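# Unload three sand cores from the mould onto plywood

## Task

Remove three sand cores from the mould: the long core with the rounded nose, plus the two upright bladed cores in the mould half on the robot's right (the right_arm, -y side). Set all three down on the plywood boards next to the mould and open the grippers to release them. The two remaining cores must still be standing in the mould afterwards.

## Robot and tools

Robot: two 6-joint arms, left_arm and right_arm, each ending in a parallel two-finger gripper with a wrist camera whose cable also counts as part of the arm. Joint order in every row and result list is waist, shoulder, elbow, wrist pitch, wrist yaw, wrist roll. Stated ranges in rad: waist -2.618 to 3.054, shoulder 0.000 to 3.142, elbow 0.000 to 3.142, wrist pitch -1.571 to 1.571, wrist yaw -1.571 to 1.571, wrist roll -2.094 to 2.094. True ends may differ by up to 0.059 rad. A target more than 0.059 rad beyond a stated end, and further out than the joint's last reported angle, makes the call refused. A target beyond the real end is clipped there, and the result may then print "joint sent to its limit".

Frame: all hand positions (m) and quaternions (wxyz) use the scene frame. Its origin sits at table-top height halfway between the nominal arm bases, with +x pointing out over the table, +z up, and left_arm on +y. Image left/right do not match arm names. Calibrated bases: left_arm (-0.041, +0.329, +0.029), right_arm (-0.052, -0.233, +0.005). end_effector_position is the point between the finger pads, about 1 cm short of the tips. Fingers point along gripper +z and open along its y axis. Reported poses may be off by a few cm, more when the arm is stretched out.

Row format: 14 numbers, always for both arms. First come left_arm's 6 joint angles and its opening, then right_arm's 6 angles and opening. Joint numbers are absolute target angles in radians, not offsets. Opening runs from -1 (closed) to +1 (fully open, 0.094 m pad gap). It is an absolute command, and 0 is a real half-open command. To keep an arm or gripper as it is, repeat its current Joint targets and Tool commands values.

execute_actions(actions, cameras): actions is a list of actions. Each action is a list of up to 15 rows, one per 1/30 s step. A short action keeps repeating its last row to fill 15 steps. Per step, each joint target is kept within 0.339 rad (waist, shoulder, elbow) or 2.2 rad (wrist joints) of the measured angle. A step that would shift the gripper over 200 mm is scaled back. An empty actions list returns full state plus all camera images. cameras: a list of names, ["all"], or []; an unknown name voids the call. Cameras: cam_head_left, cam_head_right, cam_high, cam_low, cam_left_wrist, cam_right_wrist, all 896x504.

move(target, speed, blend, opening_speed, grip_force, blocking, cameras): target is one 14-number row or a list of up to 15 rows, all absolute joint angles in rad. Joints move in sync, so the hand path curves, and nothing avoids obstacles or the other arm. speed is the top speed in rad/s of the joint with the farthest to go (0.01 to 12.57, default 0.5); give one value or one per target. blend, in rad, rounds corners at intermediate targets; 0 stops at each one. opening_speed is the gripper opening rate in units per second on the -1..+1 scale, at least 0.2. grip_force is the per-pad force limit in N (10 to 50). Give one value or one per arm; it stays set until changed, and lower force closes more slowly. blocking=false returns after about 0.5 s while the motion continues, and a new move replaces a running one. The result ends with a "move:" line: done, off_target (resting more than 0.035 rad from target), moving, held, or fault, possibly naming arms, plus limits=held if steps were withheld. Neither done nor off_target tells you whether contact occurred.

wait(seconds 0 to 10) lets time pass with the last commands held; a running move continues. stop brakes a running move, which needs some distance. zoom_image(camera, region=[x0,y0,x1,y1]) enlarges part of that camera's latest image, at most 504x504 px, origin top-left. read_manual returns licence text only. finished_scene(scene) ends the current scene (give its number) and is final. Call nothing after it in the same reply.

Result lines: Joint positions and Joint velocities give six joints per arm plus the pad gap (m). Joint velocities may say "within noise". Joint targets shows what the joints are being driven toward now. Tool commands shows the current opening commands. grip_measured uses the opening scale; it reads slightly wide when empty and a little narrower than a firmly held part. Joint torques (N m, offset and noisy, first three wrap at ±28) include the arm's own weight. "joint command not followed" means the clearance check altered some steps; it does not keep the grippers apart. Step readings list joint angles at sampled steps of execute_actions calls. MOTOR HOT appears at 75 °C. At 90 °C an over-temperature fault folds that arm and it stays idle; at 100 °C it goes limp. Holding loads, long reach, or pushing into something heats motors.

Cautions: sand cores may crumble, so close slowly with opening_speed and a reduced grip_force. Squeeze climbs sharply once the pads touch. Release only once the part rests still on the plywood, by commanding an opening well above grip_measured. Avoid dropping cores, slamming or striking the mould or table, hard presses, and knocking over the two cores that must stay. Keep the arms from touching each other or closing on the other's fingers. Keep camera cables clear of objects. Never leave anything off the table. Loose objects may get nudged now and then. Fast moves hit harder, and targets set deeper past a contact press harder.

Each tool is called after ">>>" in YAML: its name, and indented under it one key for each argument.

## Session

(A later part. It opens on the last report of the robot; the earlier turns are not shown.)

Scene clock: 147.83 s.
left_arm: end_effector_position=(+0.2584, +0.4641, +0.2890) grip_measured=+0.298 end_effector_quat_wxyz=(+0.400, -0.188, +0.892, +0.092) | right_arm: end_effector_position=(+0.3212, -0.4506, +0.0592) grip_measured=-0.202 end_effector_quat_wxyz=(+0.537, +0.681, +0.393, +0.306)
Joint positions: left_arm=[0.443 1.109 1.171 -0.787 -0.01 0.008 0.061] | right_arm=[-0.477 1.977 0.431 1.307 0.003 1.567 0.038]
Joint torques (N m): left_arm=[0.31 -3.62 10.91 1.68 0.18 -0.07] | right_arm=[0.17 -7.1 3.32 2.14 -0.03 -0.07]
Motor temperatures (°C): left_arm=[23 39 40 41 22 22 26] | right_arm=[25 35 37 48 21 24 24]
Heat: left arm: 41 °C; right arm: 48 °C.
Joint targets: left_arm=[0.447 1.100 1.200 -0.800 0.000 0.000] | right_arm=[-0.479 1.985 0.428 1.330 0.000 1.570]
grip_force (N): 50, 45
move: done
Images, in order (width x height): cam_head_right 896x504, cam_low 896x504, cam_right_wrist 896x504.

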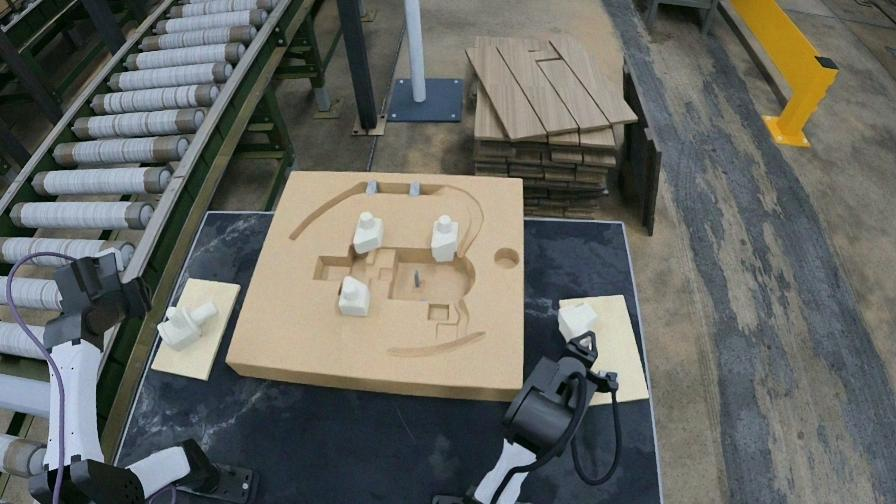

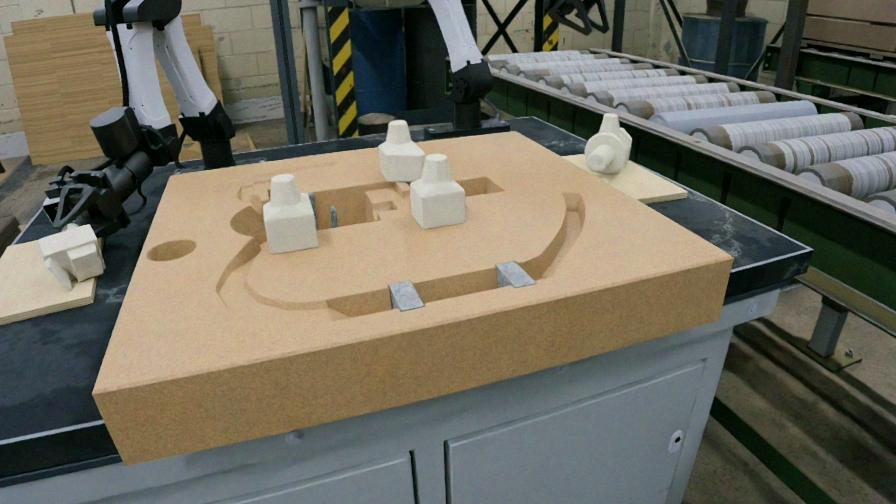

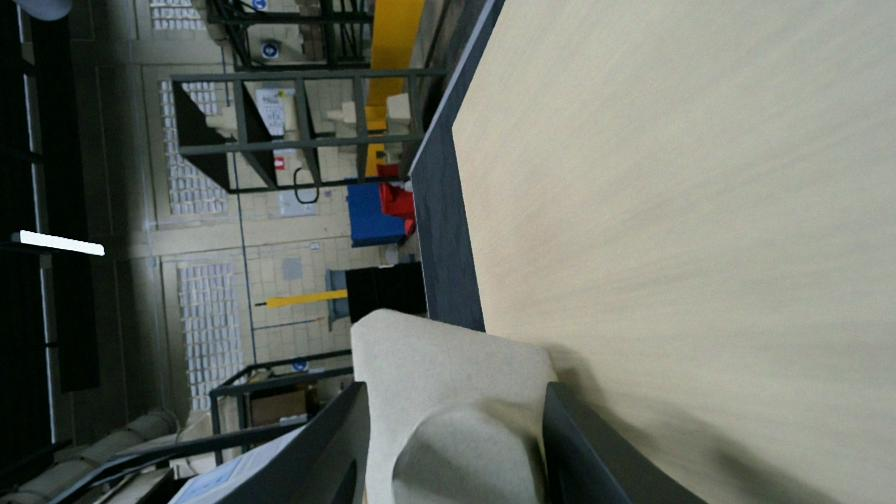

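>>> move:
  target:
    - [0.447, 1.1, 1.2, -0.8, 0.0, 0.0, 0.3, -0.479, 1.906, 0.14, 1.535, 0.0, 1.57, -0.2]
    - [0.447, 1.1, 1.2, -0.8, 0.0, 0.0, 0.3, -0.479, 1.2, 0.45, 0.62, 0.0, 1.57, -0.2]
    - [0.447, 0.9, 1.2, -1.2, 0.0, 0.0, 0.3, 0.0, 1.5, 1.5, -0.6, 0.0, 0.4, -0.2]
    - [0.447, 0.9, 1.2, -1.2, 0.0, 0.0, 0.3, 0.230, 2.255, 2.227, -0.655, 0.0, 0.0, 0.6]
  speed: [0.2, 0.6, 1.0, 0.9]
  blend: [0.03, 0.1, 0.2, 0]
  opening_speed: 1.5
  cameras: ["cam_low", "cam_right_wrist", "cam_head_right", "cam_high"]

>>> zoom_image:
  camera: "cam_low"
  region: [0, 190, 140, 330]

>>> zoom_image:
  camera: "cam_head_right"
  region: [530, 280, 670, 420]

Scene clock: 173.57 s.
left_arm: end_effector_position=(+0.1662, +0.4230, +0.2743) grip_measured=+0.298 end_effector_quat_wxyz=(+0.310, -0.195, +0.928, +0.072) | right_arm: end_effector_position=(+0.5605, -0.1202, +0.2119) grip_measured=+0.598 end_effector_quat_wxyz=(+0.419, -0.077, +0.904, +0.040)
Joint positions: left_arm=[0.443 0.906 1.171 -1.187 -0.01 0.008 0.061] | right_arm=[0.233 2.249 2.2 -0.654 0.002 0.012 0.075]
Joint torques (N m): left_arm=[0.28 -1.31 10.04 1.42 0.17 -0.06] | right_arm=[0.05 -14.06 8.73 1.69 -0.02 -0.22]
Heat: left arm: 41 °C; right arm: 46 °C.
Joint targets: left_arm=[0.447 0.900 1.200 -1.200 0.000 0.000] | right_arm=[0.230 2.255 2.227 -0.655 0.000 0.000]
grip_force (N): 50, 45
move: done
Images, in order (width x height): cam_head_right 896x504, cam_high 896x504, cam_low 896x504, cam_right_wrist 896x504.

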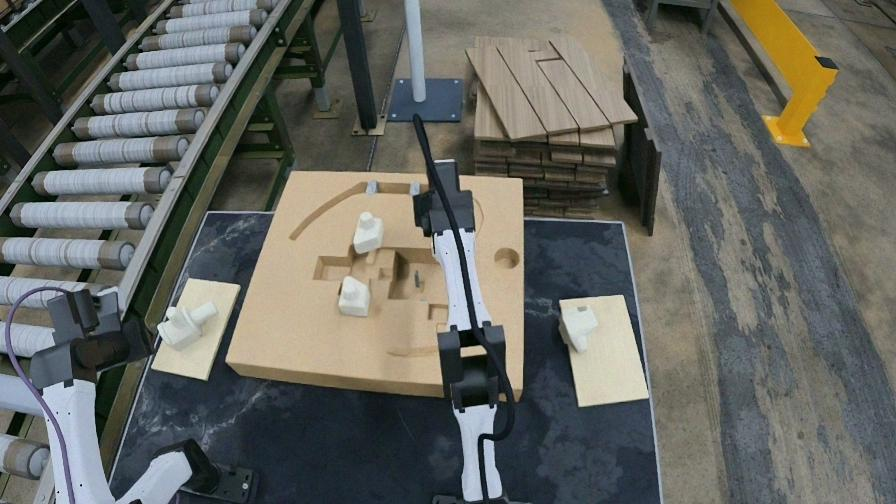

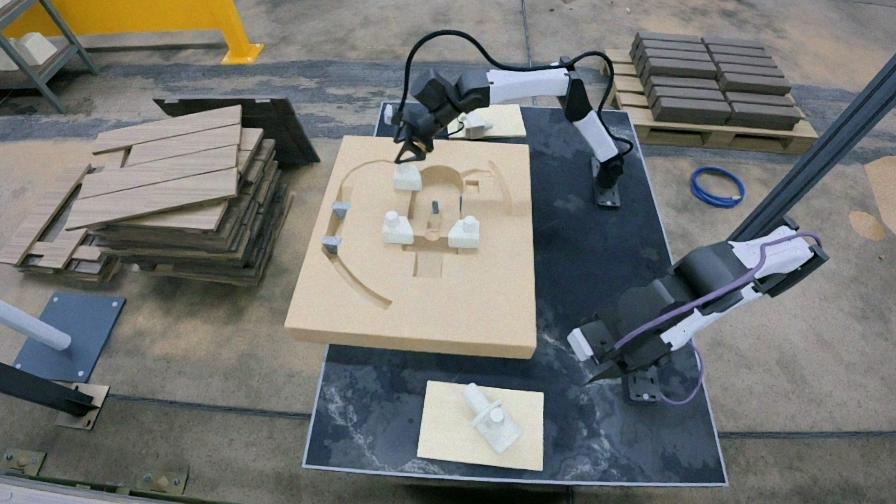

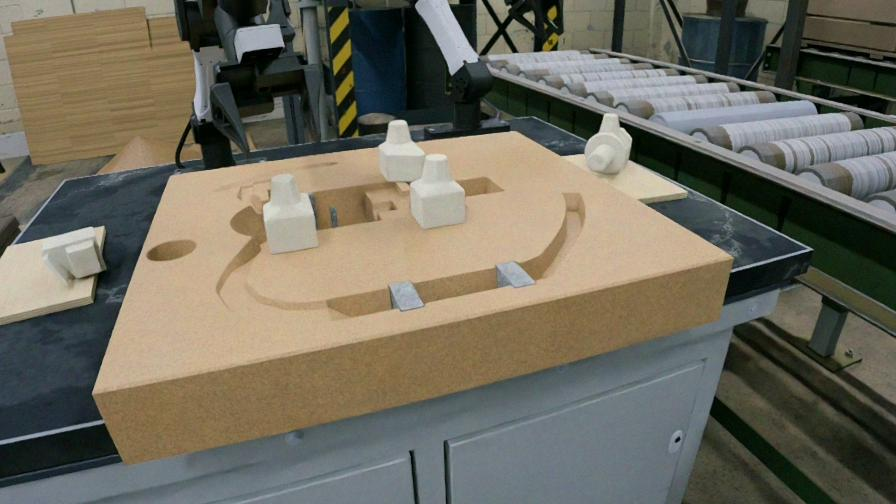

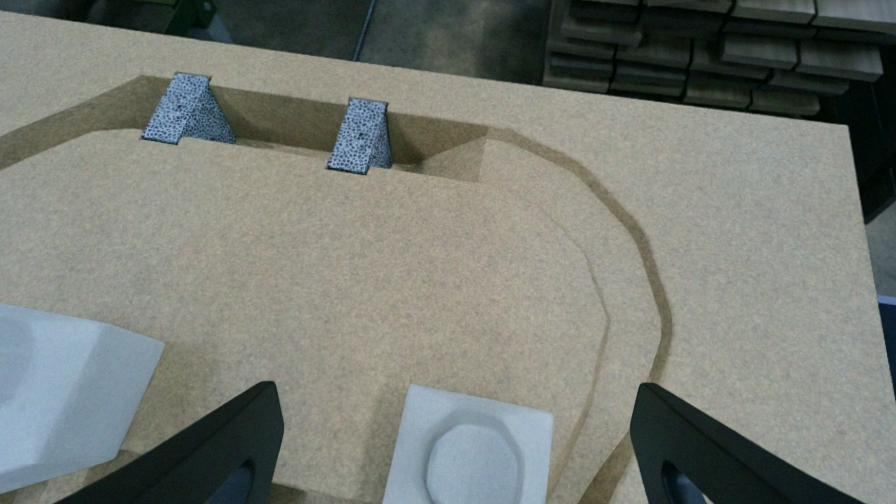

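Scaled by 3.600 from the camera's 896x504 image, which has a finer 1280x720 frame.

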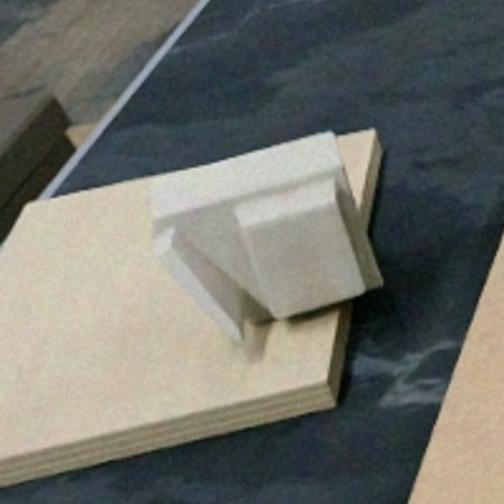

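Scaled by 3.600 from the camera's 896x504 image, which has a finer 1280x720 frame.

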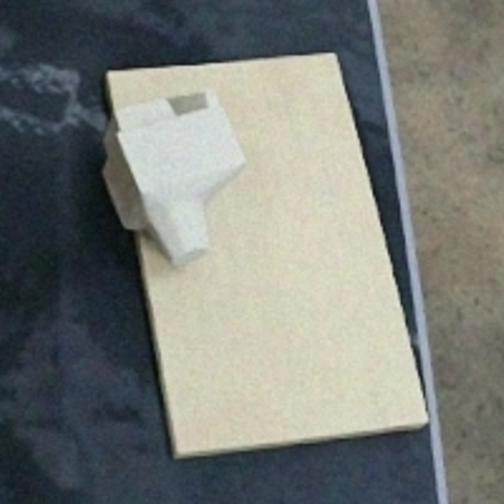

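>>> move:
  target:
    - [0.447,0.9,1.2,-1.2,0,0,0.3,0.216,2.17,1.895,-0.37,0,0,0.4]
  speed: 0.3
  grip_force: [50,45]
  cameras: ["cam_right_wrist","cam_low"]

Scene clock: 218.47 s.
left_arm: end_effector_position=(+0.1662, +0.4230, +0.2743) grip_measured=+0.298 end_effector_quat_wxyz=(+0.310, -0.195, +0.928, +0.072) | right_arm: end_effector_position=(+0.5587, -0.1280, +0.1469) grip_measured=+0.402 end_effector_quat_wxyz=(+0.415, -0.072, +0.906, +0.038)
Joint positions: left_arm=[0.443 0.906 1.171 -1.187 -0.01 0.008 0.061] | right_arm=[0.221 2.222 1.903 -0.393 0.002 0.012 0.066]
Joint torques (N m): left_arm=[0.23 -1.26 10.07 1.44 0.19 -0.09] | right_arm=[-0.23 -19.62 6.19 1.84 -0.02 -0.2]
Motor temperatures (°C): left_arm=[23 33 42 39 22 22 25] | right_arm=[25 47 40 45 21 24 22]
Heat: left arm: 42 °C; right arm: 47 °C.
Joint targets: left_arm=[0.447 0.900 1.200 -1.200 0.000 0.000] | right_arm=[0.216 2.170 1.895 -0.370 0.000 0.000]
grip_force (N): 50, 45
move: off_target (right_arm); right_arm: the shoulder is farthest, 0.052 rad from its target
Images, in order (width x height): cam_low 896x504, cam_right_wrist 896x504.

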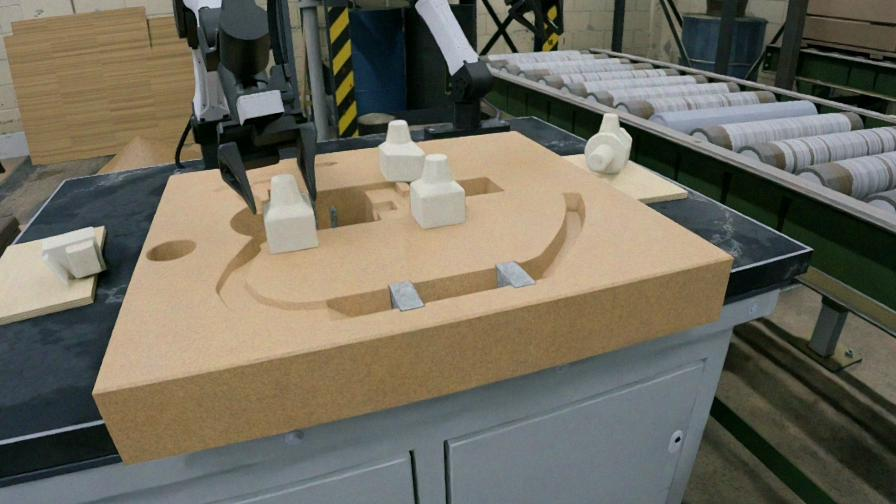

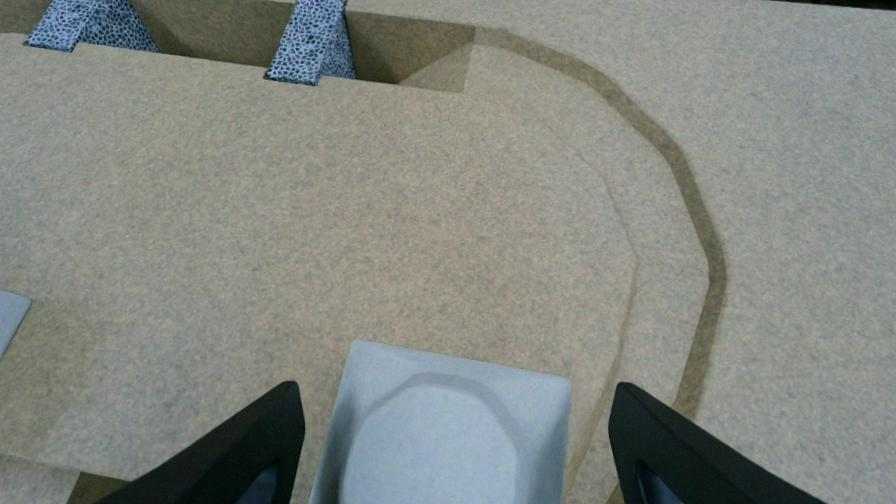

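>>> move:
  target:
    - [0.447,0.9,1.2,-1.2,0,0,0.3,0.223,2.17,1.907,-0.37,0,0,0.4]
    - [0.447,0.9,1.2,-1.2,0,0,0.3,0.223,2.17,1.907,-0.37,0,0,-0.7]
  speed: 0.3
  opening_speed: 1.0
  cameras: ["cam_right_wrist"]

Scene clock: 226.80 s.
left_arm: end_effector_position=(+0.1662, +0.4230, +0.2743) grip_measured=+0.298 end_effector_quat_wxyz=(+0.310, -0.195, +0.928, +0.072) | right_arm: end_effector_position=(+0.5591, -0.1270, +0.1500) grip_measured=-0.269 end_effector_quat_wxyz=(+0.419, -0.074, +0.904, +0.038)
Joint positions: left_arm=[0.443 0.906 1.171 -1.187 -0.01 0.008 0.061] | right_arm=[0.222 2.218 1.903 -0.389 0.001 0.009 0.034]
Joint torques (N m): left_arm=[0.32 -1.18 10.07 1.42 0.19 -0.07] | right_arm=[0.21 -19.25 7.13 1.81 -0.04 -0.14]
Heat: left arm: 42 °C; right arm: 49 °C.
Joint targets: left_arm=[0.447 0.900 1.200 -1.200 0.000 0.000] | right_arm=[0.223 2.170 1.907 -0.370 0.000 0.000]
grip_force (N): 50, 45
move: off_target (right_arm); target 2's new numbers were sent with right_arm's shoulder 0.052 rad from that target; right_arm: the shoulder is farthest, 0.048 rad from its target
Images, in order (width x height): cam_right_wrist 896x504.

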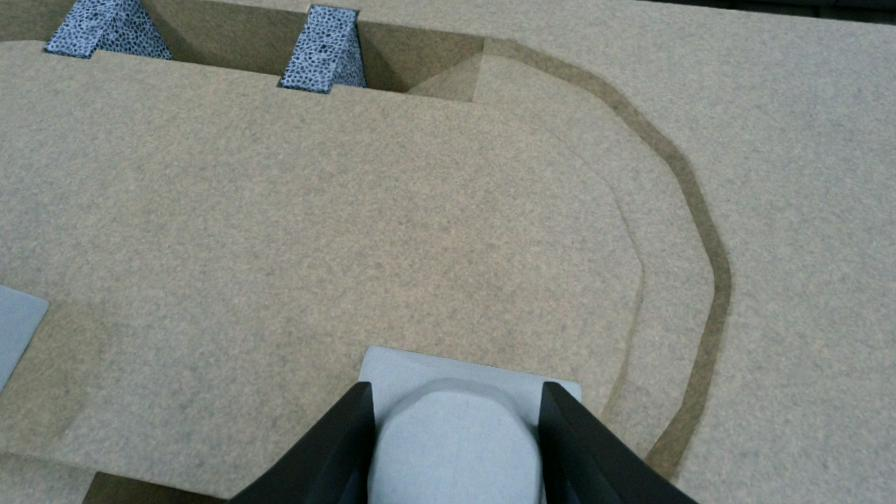

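>>> move:
  target: [0.447,0.9,1.2,-1.2,0,0,0.3,0.223,2.22,2.29,-0.68,0,0,-0.7]
  speed: 0.2
  cameras: ["cam_low"]

>>> move:
  target:
    - [0.447,0.9,1.2,-1.2,0,0,0.3,0.12,1.494,1.34,-0.19,0,0,-0.7]
    - [0.447,0.9,1.2,-1.2,0,0,0.3,-0.68,1.58,0.618,0.785,0,1.57,-0.7]
  speed: 0.6
  blend: [0.15,0]
  cameras: ["cam_low","cam_right_wrist","cam_head_right"]

Scene clock: 232.33 s.
left_arm: end_effector_position=(+0.1662, +0.4230, +0.2743) grip_measured=+0.298 end_effector_quat_wxyz=(+0.310, -0.195, +0.928, +0.072) | right_arm: end_effector_position=(+0.5509, -0.1285, +0.2350) grip_measured=-0.273 end_effector_quat_wxyz=(+0.418, -0.074, +0.905, +0.038)
Joint positions: left_arm=[0.443 0.906 1.171 -1.187 -0.01 0.008 0.061] | right_arm=[0.222 2.218 2.244 -0.731 0.001 0.009 0.034]
Joint torques (N m): left_arm=[0.31 -1.24 10.21 1.42 0.18 -0.07] | right_arm=[0.43 -14.09 10.04 2.14 0 -0.18]
Heat: left arm: 42 °C; right arm: 50 °C.
Joint targets: left_arm=[0.447 0.900 1.200 -1.200 0.000 0.000] | right_arm=[0.223 2.220 2.290 -0.680 0.000 0.000]
grip_force (N): 50, 45
move: off_target (right_arm); right_arm: the wrist pitch is farthest, 0.051 rad from its target
Images, in order (width x height): cam_low 896x504.

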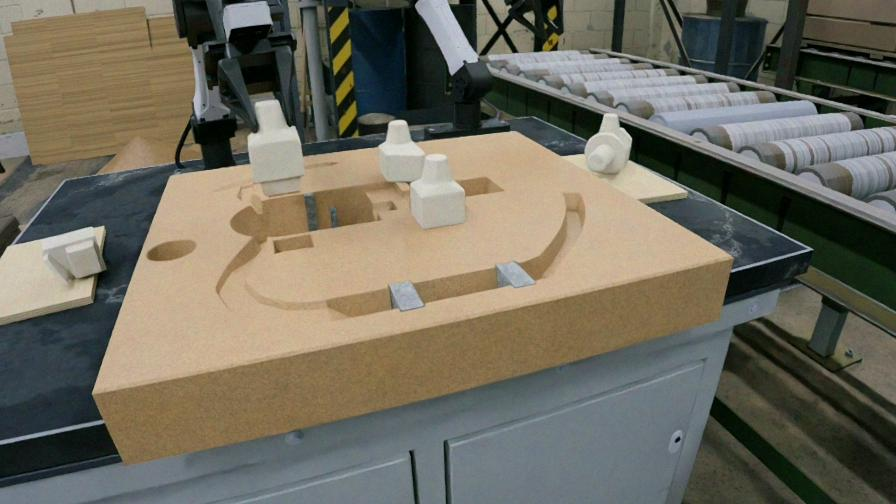

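Scene clock: 237.37 s.
left_arm: end_effector_position=(+0.1662, +0.4230, +0.2743) grip_measured=+0.298 end_effector_quat_wxyz=(+0.310, -0.195, +0.928, +0.072) | right_arm: end_effector_position=(+0.2826, -0.5315, +0.1410) grip_measured=-0.274 end_effector_quat_wxyz=(+0.546, +0.730, +0.336, +0.238)
Joint positions: left_arm=[0.443 0.906 1.171 -1.187 -0.01 0.008 0.061] | right_arm=[-0.678 1.584 0.609 0.68 0.001 1.551 0.034]
Joint torques (N m): left_arm=[0.25 -1.31 10.15 1.44 0.18 -0.06] | right_arm=[0.21 -7.58 6.42 2.86 -0.05 0.07]
Heat: left arm: 42 °C; right arm: 50 °C.
Joint targets: left_arm=[0.447 0.900 1.200 -1.200 0.000 0.000] | right_arm=[-0.680 1.580 0.618 0.785 0.000 1.570]
grip_force (N): 50, 45
move: off_target (right_arm); right_arm: the wrist pitch is farthest, 0.105 rad from its target
Images, in order (width x height): cam_head_right 896x504, cam_low 896x504, cam_right_wrist 896x504.

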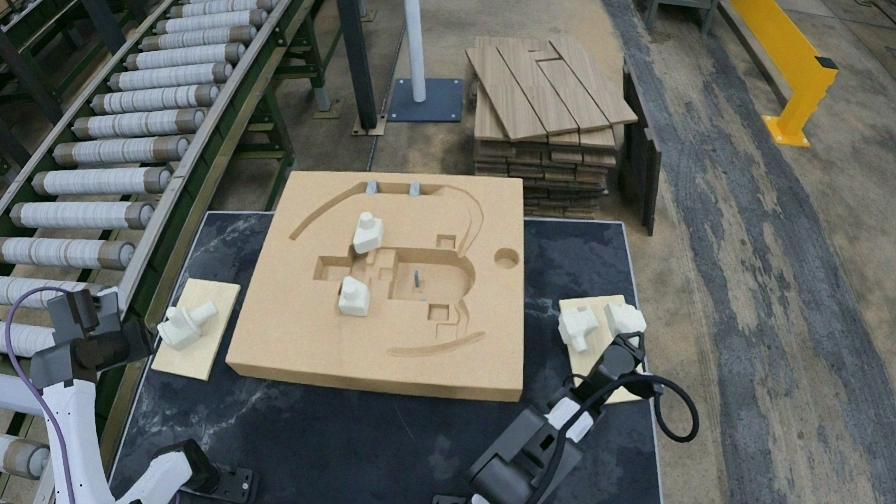

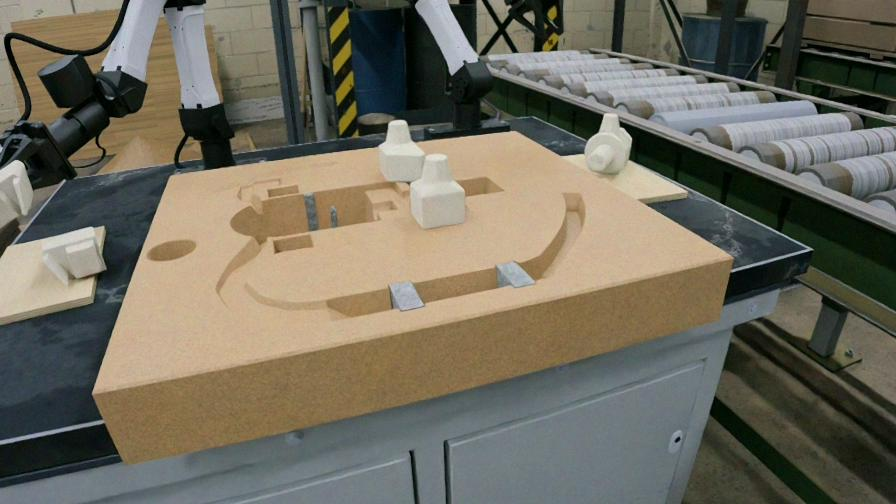

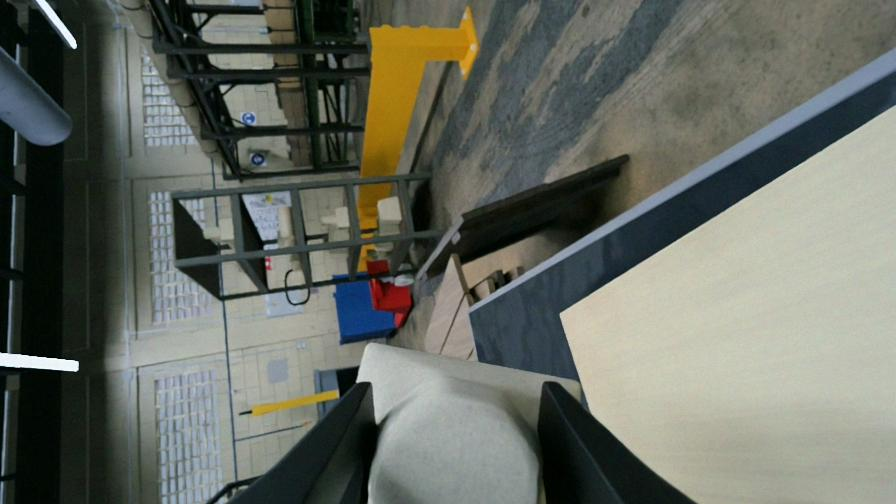

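>>> move:
  target: [0.447,0.9,1.2,-1.2,0,0,0.3,-0.68,1.69,0.385,1.13,0,1.57,-0.7]
  speed: 0.4
  cameras: ["cam_head_right","cam_right_wrist","cam_high"]

Scene clock: 274.20 s.
left_arm: end_effector_position=(+0.1662, +0.4230, +0.2743) grip_measured=+0.298 end_effector_quat_wxyz=(+0.310, -0.195, +0.928, +0.072) | right_arm: end_effector_position=(+0.2545, -0.5069, +0.0897) grip_measured=-0.274 end_effector_quat_wxyz=(+0.548, +0.729, +0.330, +0.242)
Joint positions: left_arm=[0.443 0.906 1.171 -1.187 -0.01 0.008 0.061] | right_arm=[-0.679 1.69 0.38 1.026 0.001 1.563 0.034]
Joint torques (N m): left_arm=[0.34 -1.26 10.18 1.41 0.19 -0.07] | right_arm=[0.13 -6.74 4.93 2.85 -0.01 -0.04]
Motor temperatures (°C): left_arm=[23 32 43 38 22 22 25] | right_arm=[25 42 40 54 21 24 24]
Heat: left arm: 43 °C; right arm: 54 °C.
Joint targets: left_arm=[0.447 0.900 1.200 -1.200 0.000 0.000] | right_arm=[-0.680 1.690 0.385 1.130 0.000 1.570]
grip_force (N): 50, 45
move: off_target (right_arm); right_arm: the wrist pitch is farthest, 0.104 rad from its target
Images, in order (width x height): cam_head_right 896x504, cam_high 896x504, cam_right_wrist 896x504.

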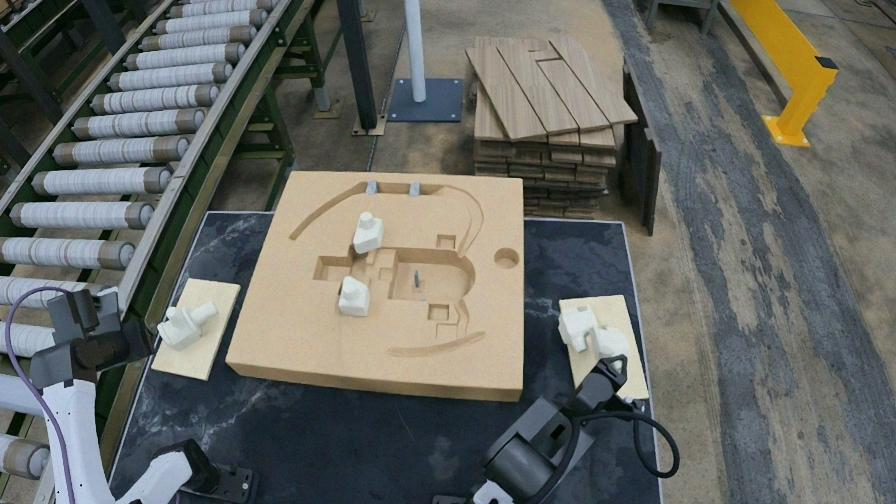

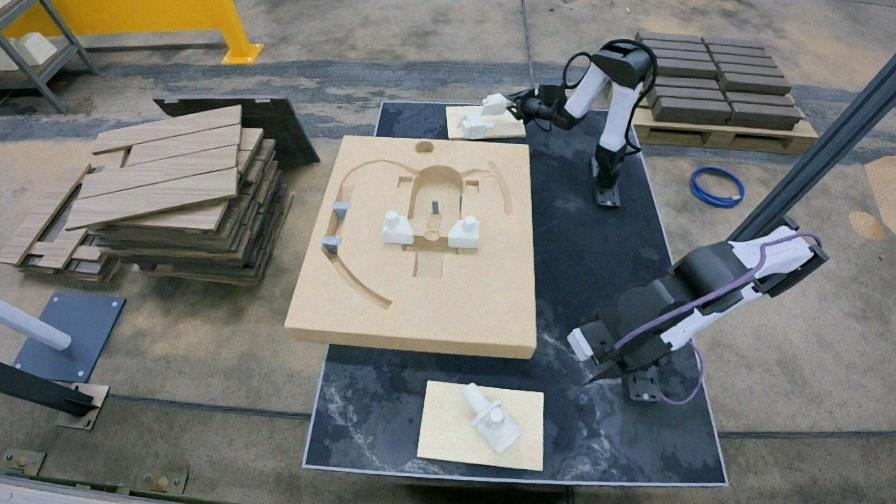

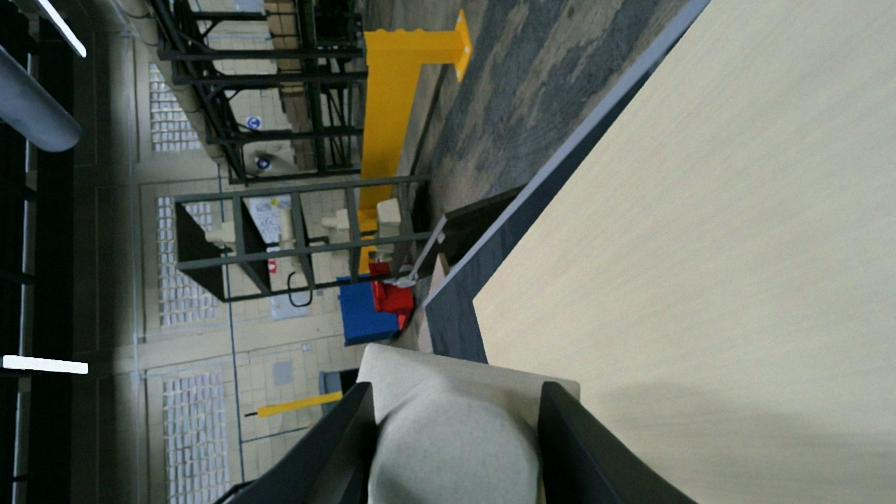

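>>> zoom_image:
  camera: "cam_head_right"
  region: [520, 270, 680, 420]

>>> zoom_image:
  camera: "cam_high"
  region: [420, 70, 600, 170]

Scaled by 3.150 from the camera's 896x504 image, which has a finer 1280x720 frame.

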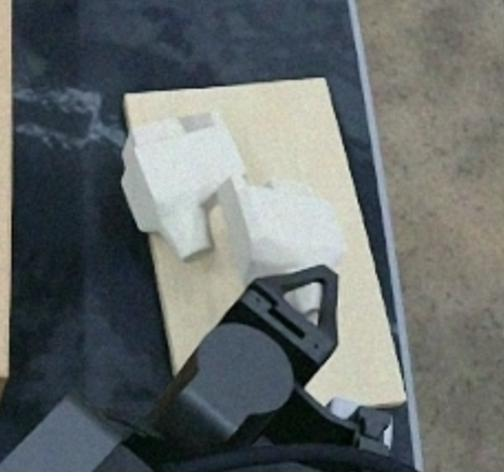

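Scaled by 2.800 from the camera's 896x504 image, which has a finer 1280x720 frame.

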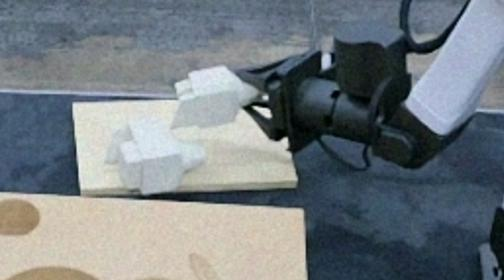

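>>> move:
  target:
    - [0.447,0.9,1.2,-1.2,0,0,0.3,-0.712,1.69,0.30,1.21,0,1.57,-0.7]
    - [0.447,0.9,1.2,-1.2,0,0,0.3,-0.712,1.80,0.292,1.31,0,1.57,-0.7]
  speed: [0.4,0.3]
  blend: [0.02,0]
  cameras: ["cam_head_right","cam_high"]

>>> zoom_image:
  camera: "cam_head_right"
  region: [520, 270, 680, 420]

>>> zoom_image:
  camera: "cam_high"
  region: [420, 70, 600, 170]

Scene clock: 297.20 s.
left_arm: end_effector_position=(+0.1662, +0.4230, +0.2743) grip_measured=+0.298 end_effector_quat_wxyz=(+0.310, -0.195, +0.928, +0.072) | right_arm: end_effector_position=(+0.2324, -0.5031, +0.0608) grip_measured=-0.274 end_effector_quat_wxyz=(+0.545, +0.739, +0.320, +0.231)
Joint positions: left_arm=[0.443 0.906 1.171 -1.187 -0.01 0.008 0.061] | right_arm=[-0.709 1.8 0.291 1.207 0.002 1.564 0.034]
Joint torques (N m): left_arm=[0.39 -1.31 10.11 1.43 0.18 -0.06] | right_arm=[0.02 -6.58 3.69 2.83 0.03 -0.04]
Motor temperatures (°C): left_arm=[23 31 44 38 22 22 25] | right_arm=[25 40 37 59 21 24 24]
Heat: left arm: 44 °C; right arm: 59 °C.
Joint targets: left_arm=[0.447 0.900 1.200 -1.200 0.000 0.000] | right_arm=[-0.712 1.800 0.292 1.310 0.000 1.570]
grip_force (N): 50, 45
move: off_target (right_arm); right_arm: the wrist pitch is farthest, 0.103 rad from its target
Images, in order (width x height): cam_head_right 896x504, cam_high 896x504.

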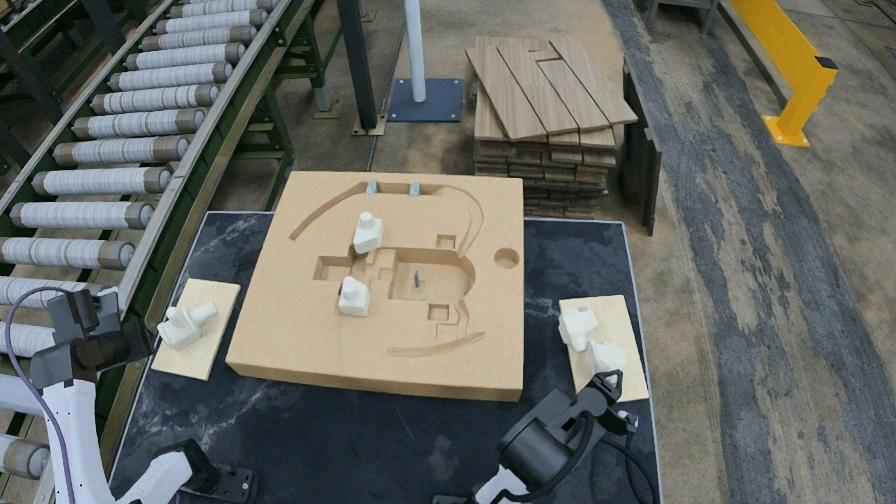

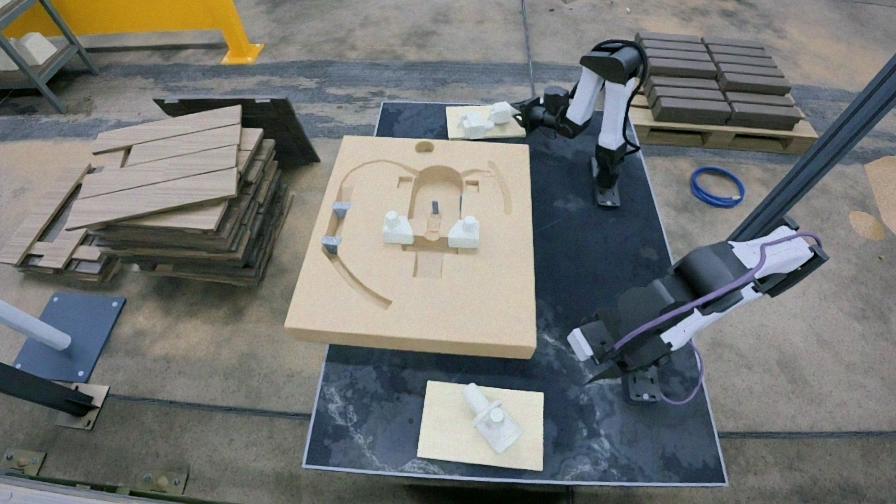

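Scaled by 3.150 from the camera's 896x504 image, which has a finer 1280x720 frame.

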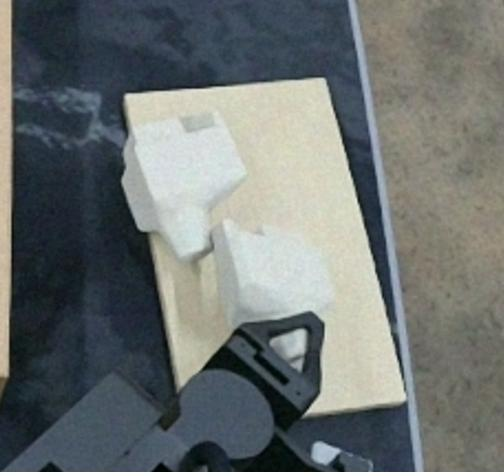

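Scaled by 2.800 from the camera's 896x504 image, which has a finer 1280x720 frame.

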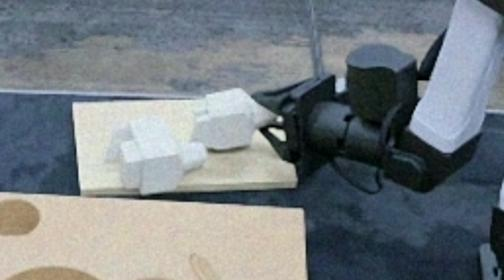

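>>> move:
  target: [0.447,0.9,1.2,-1.2,0,0,0.3,-0.765,1.80,0.292,1.34,0,1.57,-0.7]
  speed: 0.2
  cameras: ["cam_head_right","cam_high"]

>>> zoom_image:
  camera: "cam_head_right"
  region: [520, 270, 680, 420]

>>> zoom_image:
  camera: "cam_high"
  region: [420, 70, 600, 170]

Scene clock: 306.17 s.
left_arm: end_effector_position=(+0.1662, +0.4230, +0.2743) grip_measured=+0.298 end_effector_quat_wxyz=(+0.310, -0.195, +0.928, +0.072) | right_arm: end_effector_position=(+0.2199, -0.5188, +0.0685) grip_measured=-0.274 end_effector_quat_wxyz=(+0.563, +0.738, +0.298, +0.222)
Joint positions: left_arm=[0.443 0.906 1.171 -1.187 -0.01 0.008 0.061] | right_arm=[-0.76 1.801 0.291 1.24 0.001 1.564 0.034]
Joint torques (N m): left_arm=[0.24 -1.25 10.15 1.42 0.19 -0.07] | right_arm=[-0.17 -6.57 3.7 2.85 -0.04 -0.06]
Motor temperatures (°C): left_arm=[23 31 44 38 22 22 25] | right_arm=[25 39 36 62 21 24 24]
Heat: left arm: 44 °C; right arm: 62 °C.
Joint targets: left_arm=[0.447 0.900 1.200 -1.200 0.000 0.000] | right_arm=[-0.765 1.800 0.292 1.340 0.000 1.570]
grip_force (N): 50, 45
move: off_target (right_arm); right_arm: the wrist pitch is farthest, 0.100 rad from its target
Images, in order (width x height): cam_head_right 896x504, cam_high 896x504.

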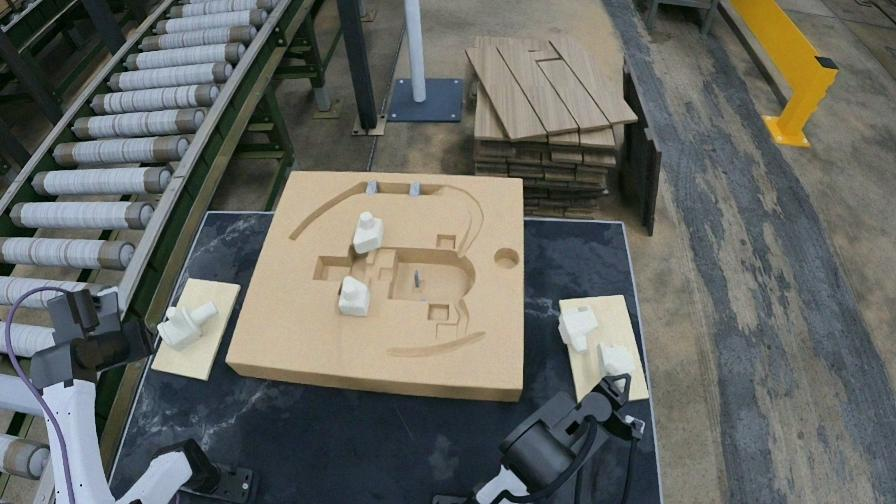

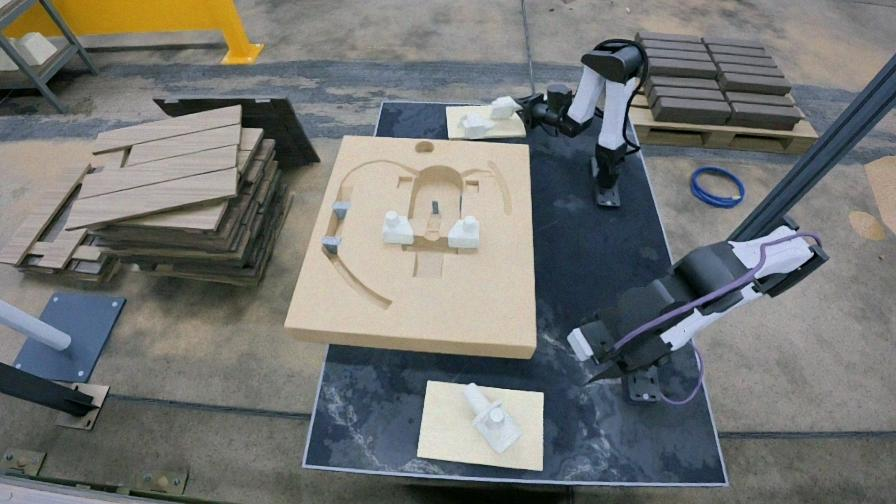

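Scaled by 3.150 from the camera's 896x504 image, which has a finer 1280x720 frame.

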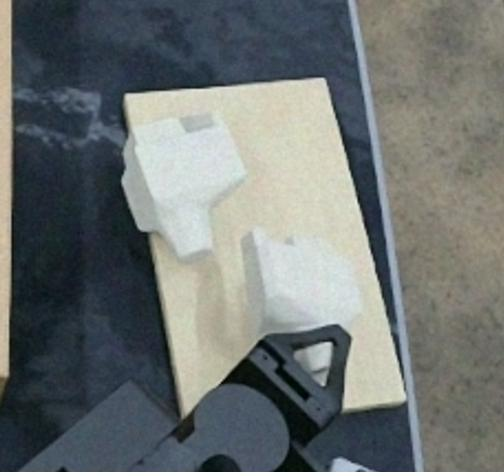

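Scaled by 2.800 from the camera's 896x504 image, which has a finer 1280x720 frame.

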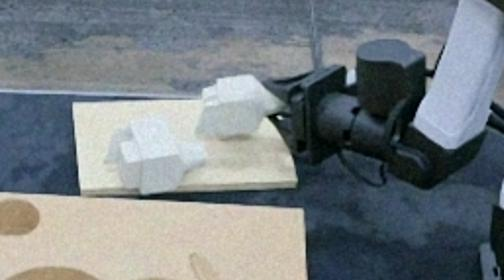

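>>> move:
  target:
    - [0.447,0.9,1.2,-1.2,0,0,0.3,-0.765,1.88,0.28,1.40,0,1.57,-0.7]
    - [0.447,0.9,1.2,-1.2,0,0,0.3,-0.765,1.91,0.274,1.43,0,1.57,-0.7]
  speed: 0.15
  cameras: ["cam_head_right"]

>>> zoom_image:
  camera: "cam_head_right"
  region: [520, 270, 680, 420]

Scene clock: 312.83 s.
left_arm: end_effector_position=(+0.1662, +0.4230, +0.2743) grip_measured=+0.298 end_effector_quat_wxyz=(+0.310, -0.195, +0.928, +0.072) | right_arm: end_effector_position=(+0.2187, -0.5175, +0.0578) grip_measured=-0.274 end_effector_quat_wxyz=(+0.569, +0.733, +0.296, +0.225)
Joint positions: left_arm=[0.443 0.906 1.171 -1.187 -0.01 0.008 0.061] | right_arm=[-0.76 1.904 0.275 1.375 0.001 1.564 0.034]
Joint torques (N m): left_arm=[0.34 -1.32 10.18 1.42 0.18 -0.06] | right_arm=[-0.02 -6.12 3.22 2.4 -0.03 -0.06]
Motor temperatures (°C): left_arm=[23 31 44 37 22 22 25] | right_arm=[25 39 35 61 21 24 24]
Heat: left arm: 44 °C; right arm: 61 °C.
Joint targets: left_arm=[0.447 0.900 1.200 -1.200 0.000 0.000] | right_arm=[-0.765 1.910 0.274 1.430 0.000 1.570]
grip_force (N): 50, 45
move: off_target (right_arm); right_arm: the wrist pitch is farthest, 0.055 rad from its target
Images, in order (width x height): cam_head_right 896x504.

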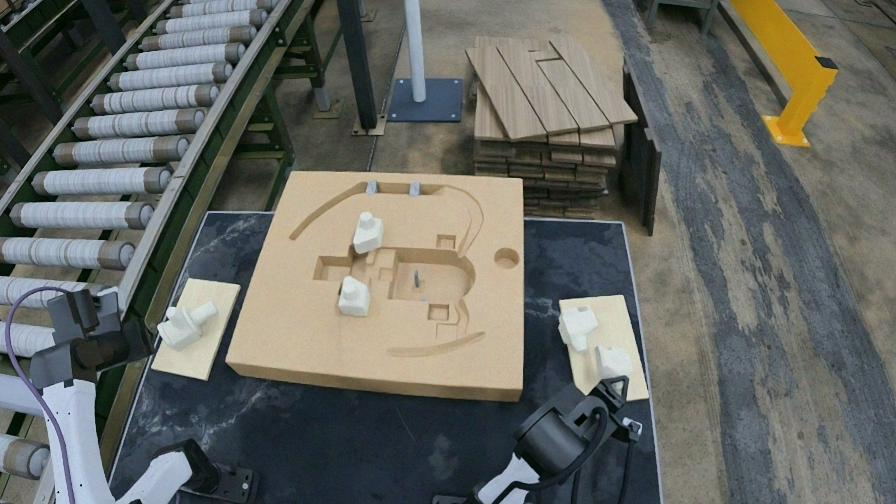

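Scaled by 3.150 from the camera's 896x504 image, which has a finer 1280x720 frame.

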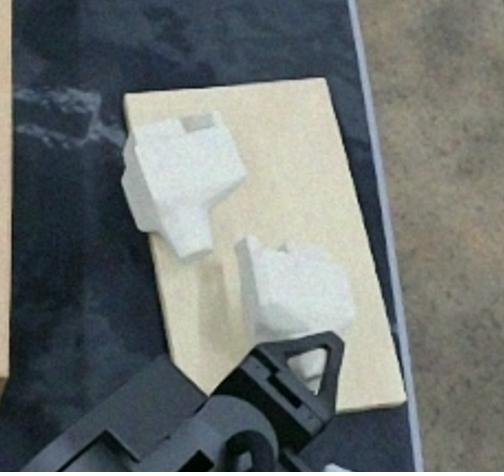

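>>> move:
  target: [0.447,0.9,1.2,-1.2,0,0,0.3,-0.765,1.94,0.266,1.465,0,1.57,-0.7]
  speed: 0.15

Scene clock: 316.83 s.
left_arm: end_effector_position=(+0.1662, +0.4230, +0.2743) grip_measured=+0.298 end_effector_quat_wxyz=(+0.310, -0.195, +0.928, +0.072) | right_arm: end_effector_position=(+0.2182, -0.5170, +0.0569) grip_measured=-0.274 end_effector_quat_wxyz=(+0.573, +0.730, +0.295, +0.227)
Joint positions: left_arm=[0.443 0.906 1.171 -1.187 -0.01 0.008 0.061] | right_arm=[-0.76 1.93 0.27 1.418 0.001 1.564 0.034]
Joint torques (N m): left_arm=[0.35 -1.26 10.15 1.43 0.17 -0.07] | right_arm=[-0.1 -5.93 2.61 2.31 -0.02 -0.09]
Motor temperatures (°C): left_arm=[23 31 44 37 22 22 25] | right_arm=[25 38 35 60 21 24 24]
Heat: left arm: 44 °C; right arm: 60 °C.
Joint targets: left_arm=[0.447 0.900 1.200 -1.200 0.000 0.000] | right_arm=[-0.765 1.940 0.266 1.465 0.000 1.570]
grip_force (N): 50, 45
move: off_target (right_arm); right_arm: the wrist pitch is farthest, 0.047 rad from its target

>>> move:
  target:
    - [0.447,0.9,1.2,-1.2,0,0,0.3,-0.765,1.97,0.261,1.50,0,1.57,-0.7]
    - [0.447,0.9,1.2,-1.2,0,0,0.3,-0.765,1.97,0.261,1.50,0,1.57,-0.2]
  speed: 0.15
  opening_speed: 0.3
  cameras: ["cam_head_right","cam_right_wrist"]

>>> zoom_image:
  camera: "cam_head_right"
  region: [520, 270, 680, 420]

Scene clock: 324.33 s.
left_arm: end_effector_position=(+0.1662, +0.4230, +0.2743) grip_measured=+0.298 end_effector_quat_wxyz=(+0.310, -0.195, +0.928, +0.072) | right_arm: end_effector_position=(+0.2169, -0.5155, +0.0519) grip_measured=-0.202 end_effector_quat_wxyz=(+0.572, +0.731, +0.295, +0.226)
Joint positions: left_arm=[0.443 0.906 1.171 -1.187 -0.01 0.008 0.061] | right_arm=[-0.76 1.962 0.263 1.454 0 1.564 0.038]
Joint torques (N m): left_arm=[0.29 -1.24 10.14 1.41 0.19 -0.08] | right_arm=[-0.01 -6.05 2.48 2.3 -0.03 -0.07]
Motor temperatures (°C): left_arm=[23 31 44 37 22 22 25] | right_arm=[25 38 35 60 21 24 24]
Heat: left arm: 44 °C; right arm: 60 °C.
Joint targets: left_arm=[0.447 0.900 1.200 -1.200 0.000 0.000] | right_arm=[-0.765 1.970 0.261 1.500 0.000 1.570]
grip_force (N): 50, 45
move: off_target (right_arm); target 2's new numbers were sent with right_arm's wrist pitch 0.043 rad from that target; right_arm: the wrist pitch is farthest, 0.046 rad from its target
Images, in order (width x height): cam_head_right 896x504, cam_right_wrist 896x504.

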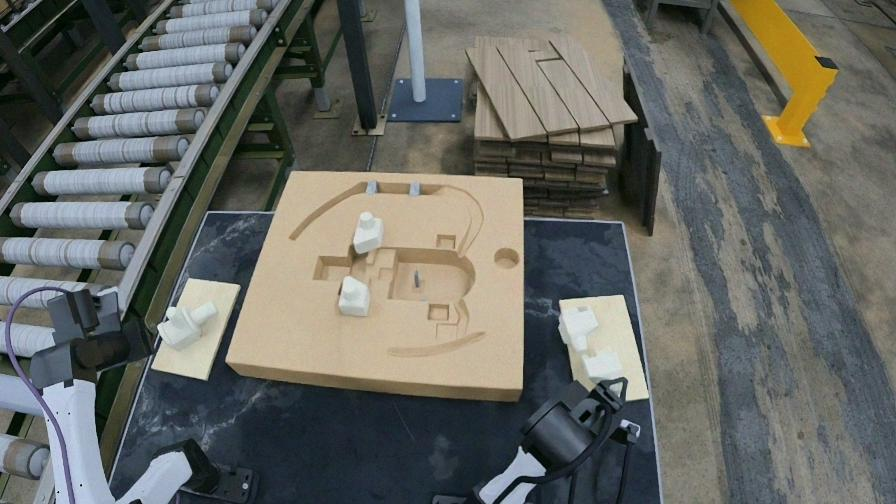

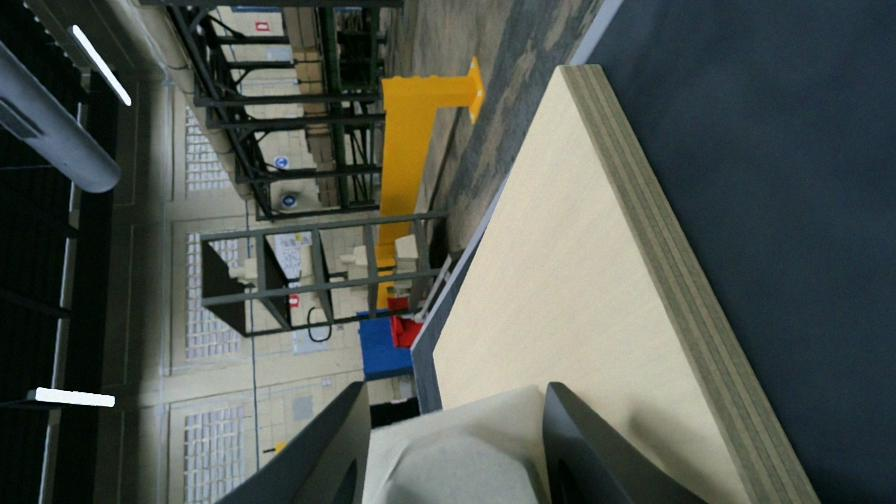

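Scaled by 3.150 from the camera's 896x504 image, which has a finer 1280x720 frame.

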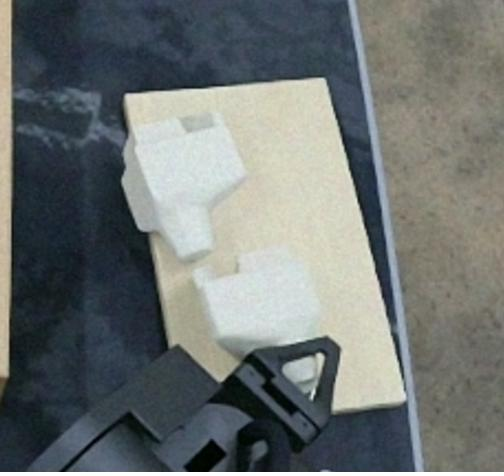

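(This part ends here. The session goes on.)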